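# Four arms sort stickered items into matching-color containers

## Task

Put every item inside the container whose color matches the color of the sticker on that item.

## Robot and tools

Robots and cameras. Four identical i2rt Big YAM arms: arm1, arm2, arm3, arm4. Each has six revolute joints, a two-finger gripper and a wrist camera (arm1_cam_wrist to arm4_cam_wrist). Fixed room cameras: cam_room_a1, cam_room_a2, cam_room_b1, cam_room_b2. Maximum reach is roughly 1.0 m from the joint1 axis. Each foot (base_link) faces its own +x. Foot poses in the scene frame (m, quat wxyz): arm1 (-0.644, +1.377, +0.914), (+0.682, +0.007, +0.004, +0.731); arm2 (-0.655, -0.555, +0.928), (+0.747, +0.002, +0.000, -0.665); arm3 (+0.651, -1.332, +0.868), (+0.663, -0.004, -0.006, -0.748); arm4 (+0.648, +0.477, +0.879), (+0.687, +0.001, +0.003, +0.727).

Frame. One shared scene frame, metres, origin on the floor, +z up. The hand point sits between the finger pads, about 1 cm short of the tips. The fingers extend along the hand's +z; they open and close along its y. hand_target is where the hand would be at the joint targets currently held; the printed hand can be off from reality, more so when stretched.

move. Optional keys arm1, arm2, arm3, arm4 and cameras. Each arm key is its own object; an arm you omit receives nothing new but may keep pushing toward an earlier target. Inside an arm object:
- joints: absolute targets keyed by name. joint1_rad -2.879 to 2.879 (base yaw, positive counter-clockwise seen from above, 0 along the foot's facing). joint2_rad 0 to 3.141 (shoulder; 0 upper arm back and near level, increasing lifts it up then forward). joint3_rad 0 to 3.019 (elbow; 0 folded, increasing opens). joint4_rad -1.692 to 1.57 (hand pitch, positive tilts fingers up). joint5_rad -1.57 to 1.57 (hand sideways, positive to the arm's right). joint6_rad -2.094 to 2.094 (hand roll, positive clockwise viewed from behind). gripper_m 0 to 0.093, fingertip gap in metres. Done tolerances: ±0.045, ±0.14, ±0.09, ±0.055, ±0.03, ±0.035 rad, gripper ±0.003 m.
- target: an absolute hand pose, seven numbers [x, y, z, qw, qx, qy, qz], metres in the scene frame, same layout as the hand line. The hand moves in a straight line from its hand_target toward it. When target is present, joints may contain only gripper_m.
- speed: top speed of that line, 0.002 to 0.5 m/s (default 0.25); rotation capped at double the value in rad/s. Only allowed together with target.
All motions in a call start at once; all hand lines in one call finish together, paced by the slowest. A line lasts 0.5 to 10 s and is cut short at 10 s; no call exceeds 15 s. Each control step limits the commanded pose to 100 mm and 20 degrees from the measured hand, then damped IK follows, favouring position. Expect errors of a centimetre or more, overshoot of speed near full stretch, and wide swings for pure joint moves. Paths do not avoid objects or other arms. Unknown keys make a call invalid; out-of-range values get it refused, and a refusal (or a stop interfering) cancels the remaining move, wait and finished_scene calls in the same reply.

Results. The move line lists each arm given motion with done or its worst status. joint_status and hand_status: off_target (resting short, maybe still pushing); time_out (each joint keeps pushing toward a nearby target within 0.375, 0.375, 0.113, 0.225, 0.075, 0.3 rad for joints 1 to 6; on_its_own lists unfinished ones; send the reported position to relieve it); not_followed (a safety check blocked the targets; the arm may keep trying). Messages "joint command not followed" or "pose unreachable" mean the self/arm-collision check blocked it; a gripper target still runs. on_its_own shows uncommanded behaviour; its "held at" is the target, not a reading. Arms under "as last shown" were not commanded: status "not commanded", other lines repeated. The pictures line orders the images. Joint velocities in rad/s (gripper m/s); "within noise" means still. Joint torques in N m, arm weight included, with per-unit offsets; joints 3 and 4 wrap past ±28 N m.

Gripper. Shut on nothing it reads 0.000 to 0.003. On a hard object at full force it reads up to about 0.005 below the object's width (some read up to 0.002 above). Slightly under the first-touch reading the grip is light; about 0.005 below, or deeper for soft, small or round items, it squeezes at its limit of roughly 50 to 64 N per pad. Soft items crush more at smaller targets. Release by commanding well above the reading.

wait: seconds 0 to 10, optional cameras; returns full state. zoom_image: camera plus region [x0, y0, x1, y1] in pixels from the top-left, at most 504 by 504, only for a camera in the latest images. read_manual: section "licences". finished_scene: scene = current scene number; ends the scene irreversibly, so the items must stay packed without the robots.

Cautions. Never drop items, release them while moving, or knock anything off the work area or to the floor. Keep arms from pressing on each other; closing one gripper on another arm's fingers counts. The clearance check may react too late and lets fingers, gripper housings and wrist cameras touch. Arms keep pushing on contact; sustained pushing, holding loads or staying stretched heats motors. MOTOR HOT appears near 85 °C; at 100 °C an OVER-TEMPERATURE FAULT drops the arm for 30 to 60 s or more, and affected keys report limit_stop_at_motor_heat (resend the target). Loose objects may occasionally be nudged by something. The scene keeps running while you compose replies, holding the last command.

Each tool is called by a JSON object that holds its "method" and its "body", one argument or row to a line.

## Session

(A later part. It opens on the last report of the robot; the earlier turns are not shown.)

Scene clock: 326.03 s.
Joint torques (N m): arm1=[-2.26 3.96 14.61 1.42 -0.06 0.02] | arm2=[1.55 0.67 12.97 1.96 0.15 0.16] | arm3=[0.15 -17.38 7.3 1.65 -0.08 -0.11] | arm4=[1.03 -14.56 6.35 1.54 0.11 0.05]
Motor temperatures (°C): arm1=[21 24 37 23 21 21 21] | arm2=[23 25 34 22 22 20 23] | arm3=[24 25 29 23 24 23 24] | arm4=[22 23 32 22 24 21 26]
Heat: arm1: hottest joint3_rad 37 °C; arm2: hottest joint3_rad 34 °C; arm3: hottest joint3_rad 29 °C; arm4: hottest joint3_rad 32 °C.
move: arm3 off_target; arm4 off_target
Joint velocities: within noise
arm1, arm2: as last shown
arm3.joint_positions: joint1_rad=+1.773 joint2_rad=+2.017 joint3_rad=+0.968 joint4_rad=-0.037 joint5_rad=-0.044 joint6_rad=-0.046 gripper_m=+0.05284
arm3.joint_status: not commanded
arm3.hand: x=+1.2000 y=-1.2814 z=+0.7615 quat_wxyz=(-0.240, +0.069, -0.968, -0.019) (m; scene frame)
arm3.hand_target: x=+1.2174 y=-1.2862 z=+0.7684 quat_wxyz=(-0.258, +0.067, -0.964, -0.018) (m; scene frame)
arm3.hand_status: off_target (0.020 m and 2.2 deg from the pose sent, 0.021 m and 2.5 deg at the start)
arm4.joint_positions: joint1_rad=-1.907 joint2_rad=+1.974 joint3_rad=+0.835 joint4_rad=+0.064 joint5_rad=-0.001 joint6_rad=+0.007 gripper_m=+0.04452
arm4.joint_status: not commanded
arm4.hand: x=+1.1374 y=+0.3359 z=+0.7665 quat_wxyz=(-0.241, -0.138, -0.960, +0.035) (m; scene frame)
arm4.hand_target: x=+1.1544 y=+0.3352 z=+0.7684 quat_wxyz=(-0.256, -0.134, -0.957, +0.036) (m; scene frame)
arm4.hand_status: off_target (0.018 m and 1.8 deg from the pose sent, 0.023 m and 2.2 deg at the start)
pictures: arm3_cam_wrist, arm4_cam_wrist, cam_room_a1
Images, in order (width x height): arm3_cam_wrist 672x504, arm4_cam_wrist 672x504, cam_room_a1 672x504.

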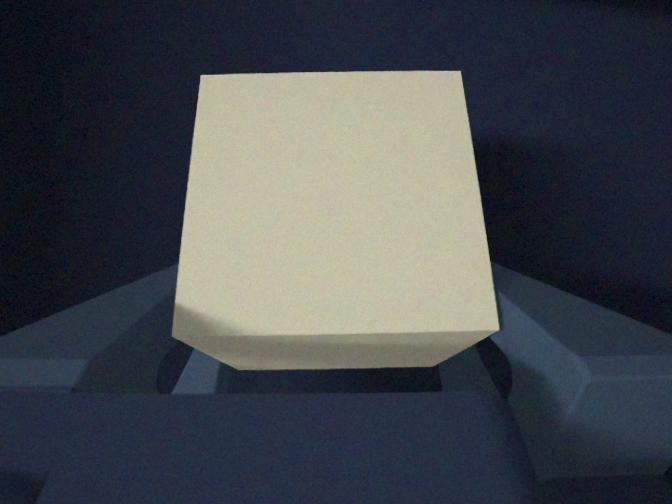

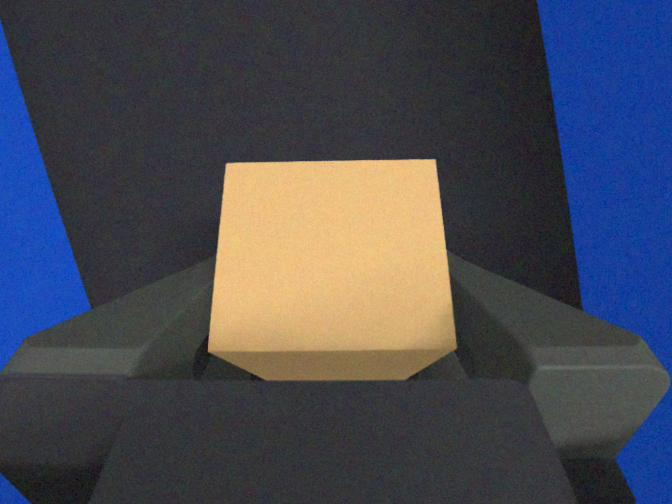

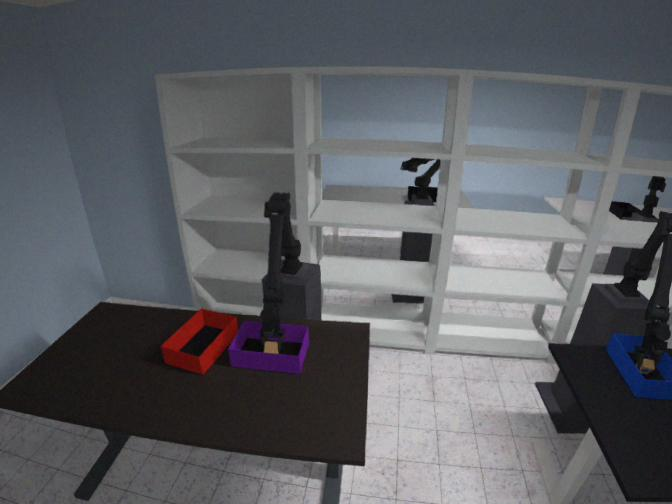

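Continue down.

{"method": "move", "body": {
  "arm3": {"target":[1.218,-1.286,0.748,0.258,-0.067,0.964,0.018],"speed":0.05},
  "arm4": {"target":[1.157,0.335,0.748,0.256,0.134,0.956,-0.036],"speed":0.05},
  "cameras": []
}}

{"method": "move", "body": {
  "arm3": {"target":[1.218,-1.286,0.735,0.258,-0.067,0.964,0.018],"speed":0.05},
  "arm4": {"target":[1.157,0.335,0.735,0.256,0.134,0.956,-0.036],"speed":0.05},
  "cameras": ["arm3_cam_wrist","arm4_cam_wrist"]
}}

Scene clock: 332.03 s.
Joint torques (N m): arm1=[-2.96 3.43 14.53 1.46 -0.05 0.03] | arm2=[1.55 0.67 12.97 1.96 0.16 0.15] | arm3=[0.32 -15.21 7.12 1.37 -0.08 -0.11] | arm4=[1.26 -13.92 5.72 1.37 0.12 0.06]
Motor temperatures (°C): arm1=[21 24 37 23 21 21 21] | arm2=[23 25 34 22 22 20 23] | arm3=[24 25 29 23 24 23 24] | arm4=[22 23 32 22 24 21 26]
Heat: arm1: hottest joint3_rad 37 °C; arm2: hottest joint3_rad 34 °C; arm3: hottest joint3_rad 29 °C; arm4: hottest joint3_rad 32 °C.
move: arm3 off_target; arm4 off_target
Joint velocities: within noise
arm1, arm2: as last shown
arm3.joint_positions: joint1_rad=+1.773 joint2_rad=+2.043 joint3_rad=+0.973 joint4_rad=+0.017 joint5_rad=-0.044 joint6_rad=-0.046 gripper_m=+0.05285
arm3.joint_status: not commanded
arm3.hand: x=+1.2084 y=-1.2808 z=+0.7558 quat_wxyz=(-0.256, +0.069, -0.964, -0.019) (m; scene frame)
arm3.hand_target: x=+1.2176 y=-1.2861 z=+0.7484 quat_wxyz=(-0.258, +0.067, -0.964, -0.018) (m; scene frame)
arm3.hand_status: off_target (0.013 m and 0.3 deg from the pose sent, 0.023 m and 2.2 deg at the start)
arm4.joint_positions: joint1_rad=-1.906 joint2_rad=+2.015 joint3_rad=+0.855 joint4_rad=+0.114 joint5_rad=-0.001 joint6_rad=+0.007 gripper_m=+0.04452
arm4.joint_status: not commanded
arm4.hand: x=+1.1489 y=+0.3334 z=+0.7575 quat_wxyz=(-0.255, -0.137, -0.956, +0.036) (m; scene frame)
arm4.hand_target: x=+1.1566 y=+0.3351 z=+0.7483 quat_wxyz=(-0.256, -0.134, -0.957, +0.036) (m; scene frame)
arm4.hand_status: off_target (0.013 m and 0.3 deg from the pose sent, 0.027 m and 1.8 deg at the start)
pictures: none
No camera images: "cameras" was empty.

Scene clock: 333.00 s.
Joint torques (N m): arm1=[-3.14 3.37 14.41 1.39 0 0.04] | arm2=[1.55 0.79 12.97 1.98 0.15 0.16] | arm3=[0.44 -14.21 6.5 1.1 -0.08 -0.11] | arm4=[1.38 -12.34 4.98 1.11 0.12 0.06]
Motor temperatures (°C): arm1=[21 24 37 23 21 21 21] | arm2=[23 25 34 22 22 20 23] | arm3=[24 25 29 23 24 23 24] | arm4=[22 23 32 22 24 21 26]
Heat: arm1: hottest joint3_rad 37 °C; arm2: hottest joint3_rad 34 °C; arm3: hottest joint3_rad 29 °C; arm4: hottest joint3_rad 32 °C.
move: arm3 off_target; arm4 off_target
Joint velocities: within noise
arm1, arm2: as last shown
arm3.joint_positions: joint1_rad=+1.773 joint2_rad=+2.059 joint3_rad=+0.984 joint4_rad=+0.053 joint5_rad=-0.044 joint6_rad=-0.046 gripper_m=+0.05285
arm3.joint_status: not commanded
arm3.hand: x=+1.2177 y=-1.2800 z=+0.7546 quat_wxyz=(-0.270, +0.069, -0.960, -0.019) (m; scene frame)
arm3.hand_target: x=+1.2172 y=-1.2860 z=+0.7357 quat_wxyz=(-0.258, +0.067, -0.964, -0.018) (m; scene frame)
arm3.hand_status: off_target (0.020 m and 1.5 deg from the pose sent, 0.023 m and 0.4 deg at the start)
arm4.joint_positions: joint1_rad=-1.906 joint2_rad=+2.031 joint3_rad=+0.866 joint4_rad=+0.151 joint5_rad=-0.001 joint6_rad=+0.007 gripper_m=+0.04452
arm4.joint_status: not commanded
arm4.hand: x=+1.1585 y=+0.3306 z=+0.7573 quat_wxyz=(-0.271, -0.136, -0.952, +0.038) (m; scene frame)
arm4.hand_target: x=+1.1559 y=+0.3352 z=+0.7359 quat_wxyz=(-0.256, -0.134, -0.957, +0.036) (m; scene frame)
arm4.hand_status: off_target (0.023 m and 1.8 deg from the pose sent, 0.024 m and 0.3 deg at the start)
pictures: arm3_cam_wrist, arm4_cam_wrist
Images, in order (width x height): arm3_cam_wrist 672x504, arm4_cam_wrist 672x504.

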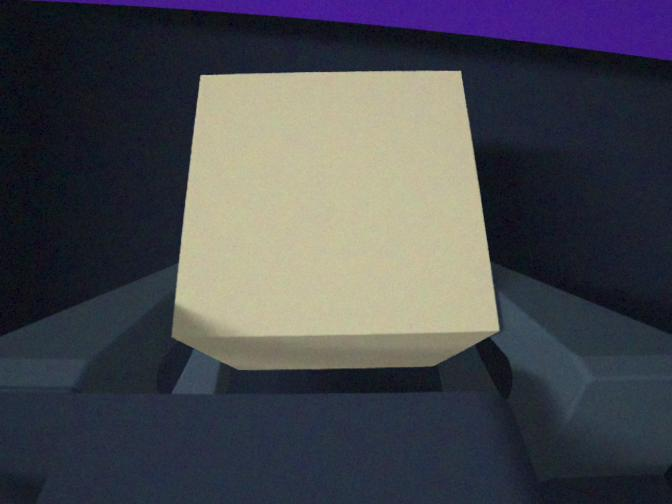

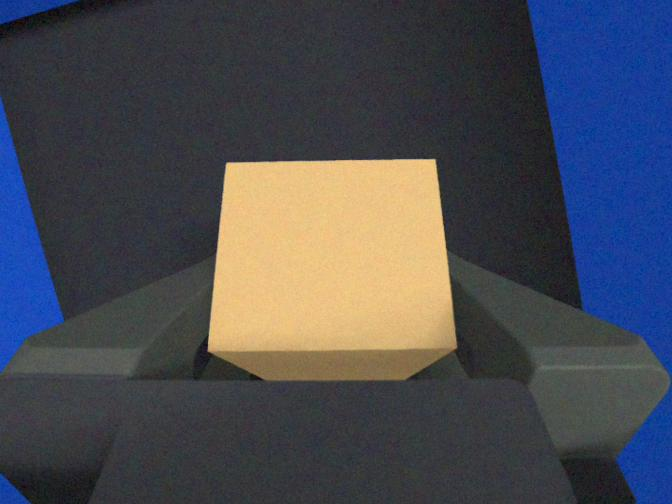

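Contact (z stalled). Release, then retreat along the hand axis.

{"method": "move", "body": {
  "arm3": {"joints":{"gripper_m":0.085}},
  "arm4": {"joints":{"gripper_m":0.075}},
  "cameras": ["arm3_cam_wrist","arm4_cam_wrist"]
}}

{"method": "move", "body": {
  "arm3": {"target":[1.13,-1.29,0.96,0.258,-0.067,0.964,0.018],"speed":0.15},
  "arm4": {"target":[1.07,0.355,0.96,0.256,0.134,0.956,-0.036],"speed":0.15}
}}

Scene clock: 337.83 s.
Joint torques (N m): arm1=[-2.43 3.84 14.46 1.36 -0.03 0.03] | arm2=[1.55 0.73 12.98 1.96 0.15 0.15] | arm3=[0.56 -16.32 6.13 0.95 -0.05 -0.12] | arm4=[1.32 -15.38 4.66 1.07 0.14 0.04]
Motor temperatures (°C): arm1=[21 24 37 23 21 21 21] | arm2=[23 25 34 22 22 20 23] | arm3=[24 25 29 23 24 23 24] | arm4=[22 23 31 22 24 21 26]
Heat: arm1: hottest joint3_rad 37 °C; arm2: hottest joint3_rad 34 °C; arm3: hottest joint3_rad 29 °C; arm4: hottest joint3_rad 31 °C.
move: arm3 done; arm4 done
Joint velocities: within noise
arm1, arm2: as last shown
arm3.joint_positions: joint1_rad=+1.771 joint2_rad=+2.082 joint3_rad=+0.986 joint4_rad=+0.056 joint5_rad=-0.045 joint6_rad=-0.045 gripper_m=+0.08496
arm3.joint_status: all done
arm3.hand: x=+1.2140 y=-1.2809 z=+0.7433 quat_wxyz=(-0.262, +0.068, -0.962, -0.020) (m; scene frame)
arm3.hand_target: x=+1.2170 y=-1.2859 z=+0.7356 quat_wxyz=(-0.258, +0.067, -0.964, -0.018) (m; scene frame)
arm3.hand_status: not commanded
arm4.joint_positions: joint1_rad=-1.906 joint2_rad=+2.065 joint3_rad=+0.866 joint4_rad=+0.151 joint5_rad=-0.001 joint6_rad=+0.007 gripper_m=+0.07491
arm4.joint_status: all done
arm4.hand: x=+1.1499 y=+0.3330 z=+0.7399 quat_wxyz=(-0.254, -0.137, -0.957, +0.036) (m; scene frame)
arm4.hand_target: x=+1.1558 y=+0.3351 z=+0.7359 quat_wxyz=(-0.256, -0.134, -0.957, +0.036) (m; scene frame)
arm4.hand_status: not commanded
pictures: arm3_cam_wrist, arm4_cam_wrist
Images, in order (width x height): arm3_cam_wrist 672x504, arm4_cam_wrist 672x504.

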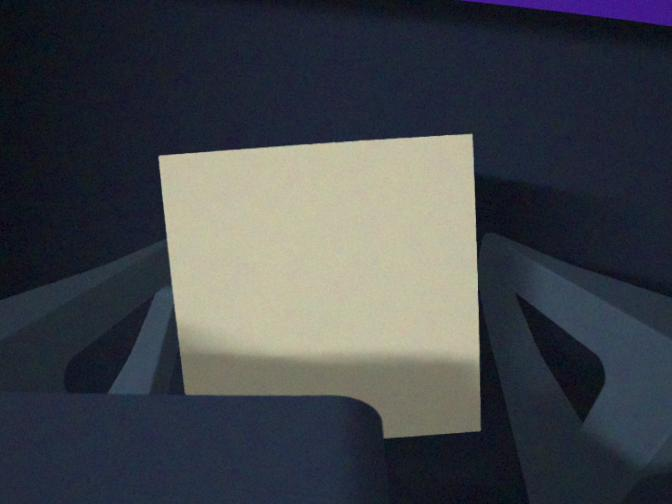

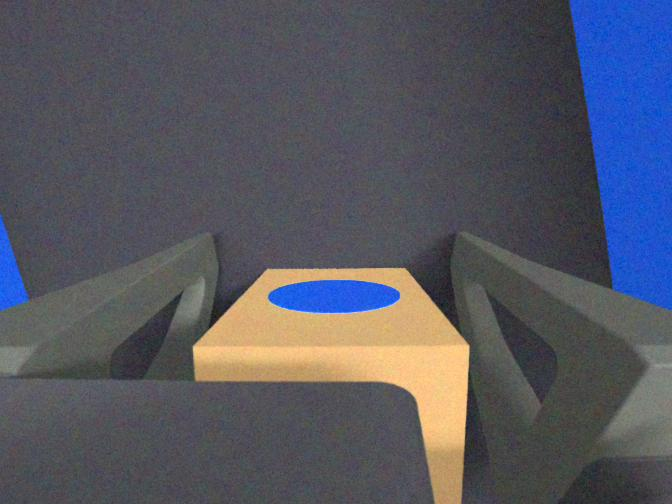

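Scene clock: 340.07 s.
Joint torques (N m): arm1=[-3.14 3.72 14.42 1.28 -0.07 0.02] | arm2=[1.44 0.73 12.98 1.98 0.15 0.16] | arm3=[0.32 -12.16 7.92 0.72 -0.08 -0.13] | arm4=[0.03 -10.17 7.98 0.54 -0.06 -0.06]
Motor temperatures (°C): arm1=[21 24 37 23 21 21 21] | arm2=[23 25 34 22 22 20 23] | arm3=[24 25 29 23 24 23 24] | arm4=[22 23 31 22 24 21 26]
Heat: arm1: hottest joint3_rad 37 °C; arm2: hottest joint3_rad 34 °C; arm3: hottest joint3_rad 29 °C; arm4: hottest joint3_rad 31 °C.
move: arm3 done; arm4 done
Joint velocities: within noise
arm1, arm2: as last shown
arm3.joint_positions: joint1_rad=+1.771 joint2_rad=+1.436 joint3_rad=+0.858 joint4_rad=-0.462 joint5_rad=-0.045 joint6_rad=-0.046 gripper_m=+0.08496
arm3.joint_status: not commanded
arm3.hand: x=+1.1314 y=-1.2845 z=+0.9616 quat_wxyz=(-0.262, +0.069, -0.962, -0.020) (m; scene frame)
arm3.hand_target: x=+1.1300 y=-1.2899 z=+0.9601 quat_wxyz=(-0.258, +0.067, -0.964, -0.018) (m; scene frame)
arm3.hand_status: done (0.006 m and 0.5 deg from the pose sent, 0.233 m and 0.5 deg at the start)
arm4.joint_positions: joint1_rad=-1.906 joint2_rad=+1.346 joint3_rad=+0.725 joint4_rad=-0.420 joint5_rad=-0.003 joint6_rad=+0.007 gripper_m=+0.07491
arm4.joint_status: not commanded
arm4.hand: x=+1.0700 y=+0.3571 z=+0.9581 quat_wxyz=(-0.258, -0.136, -0.956, +0.036) (m; scene frame)
arm4.hand_target: x=+1.0699 y=+0.3549 z=+0.9600 quat_wxyz=(-0.256, -0.134, -0.957, +0.036) (m; scene frame)
arm4.hand_status: done (0.003 m and 0.3 deg from the pose sent, 0.235 m and 0.4 deg at the start)
pictures: arm1_cam_wrist, arm2_cam_wrist, arm3_cam_wrist, arm4_cam_wrist, cam_room_a1, cam_room_a2, cam_room_b1, cam_room_b2
Images, in order (width x height): arm1_cam_wrist 672x504, arm2_cam_wrist 672x504, arm3_cam_wrist 672x504, arm4_cam_wrist 672x504, cam_room_a1 672x504, cam_room_a2 672x504, cam_room_b1 672x504, cam_room_b2 672x504.

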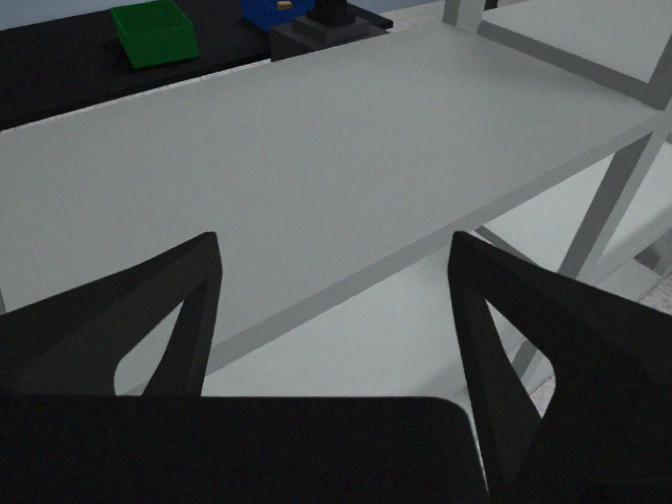

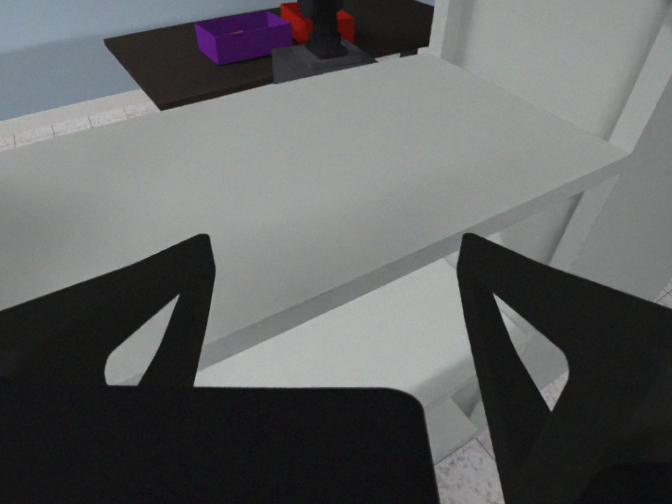

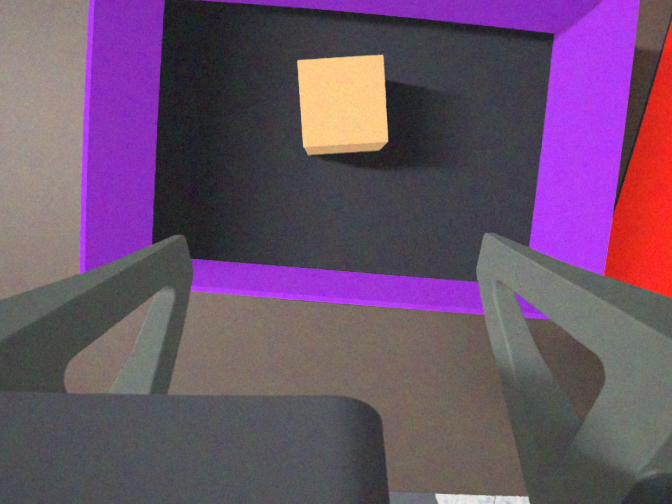

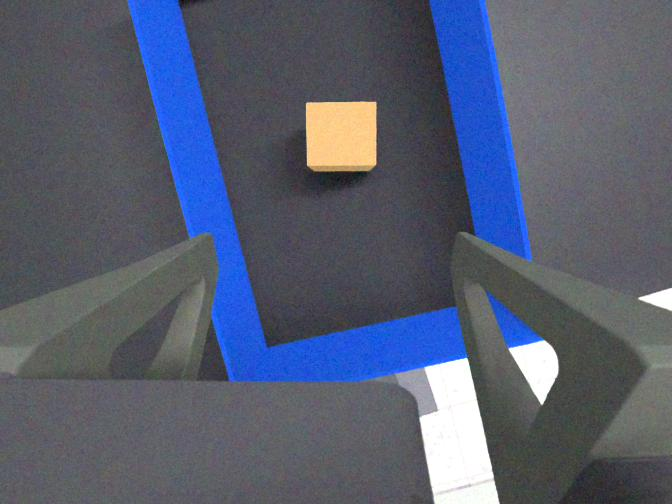

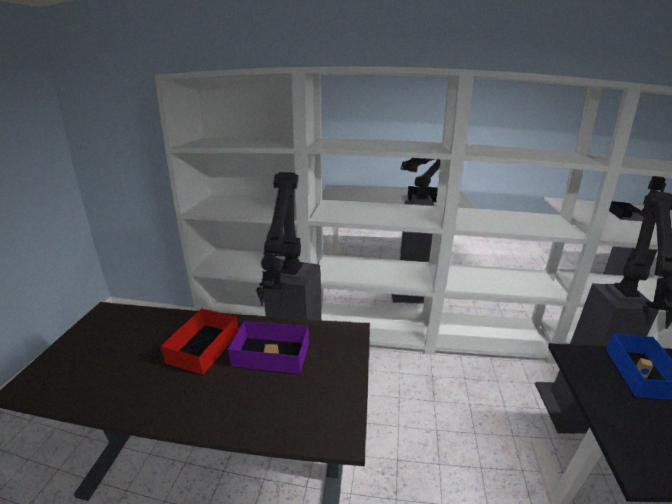

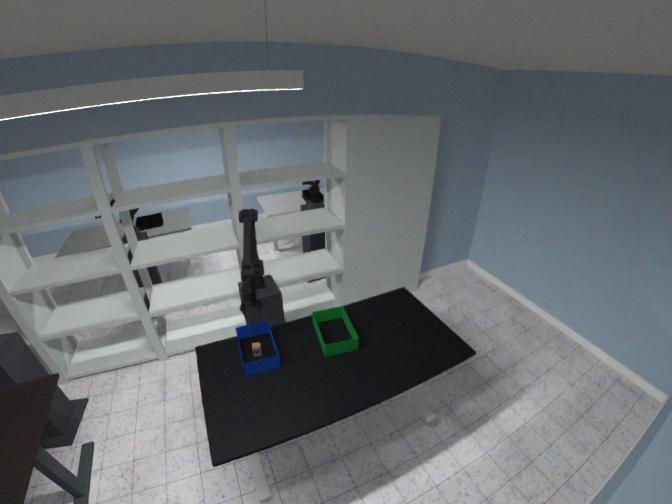

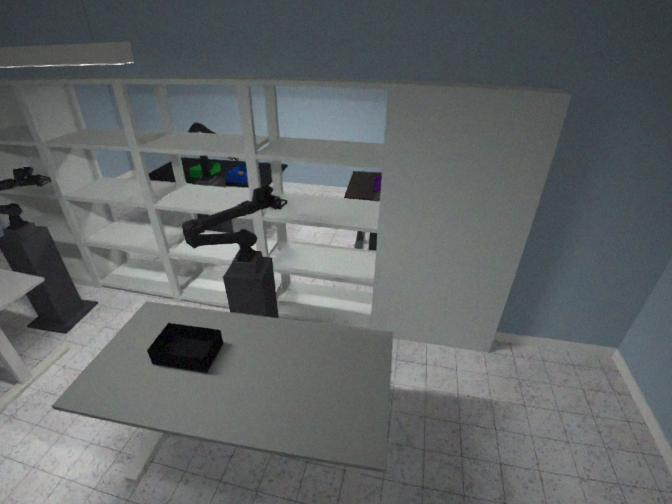

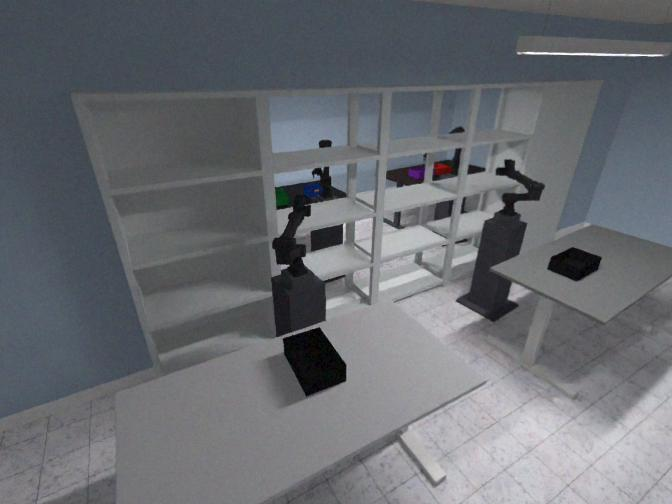

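Done.

{"method": "finished_scene", "body": {
  "scene": 2
}}

The scene is finished: the task was done.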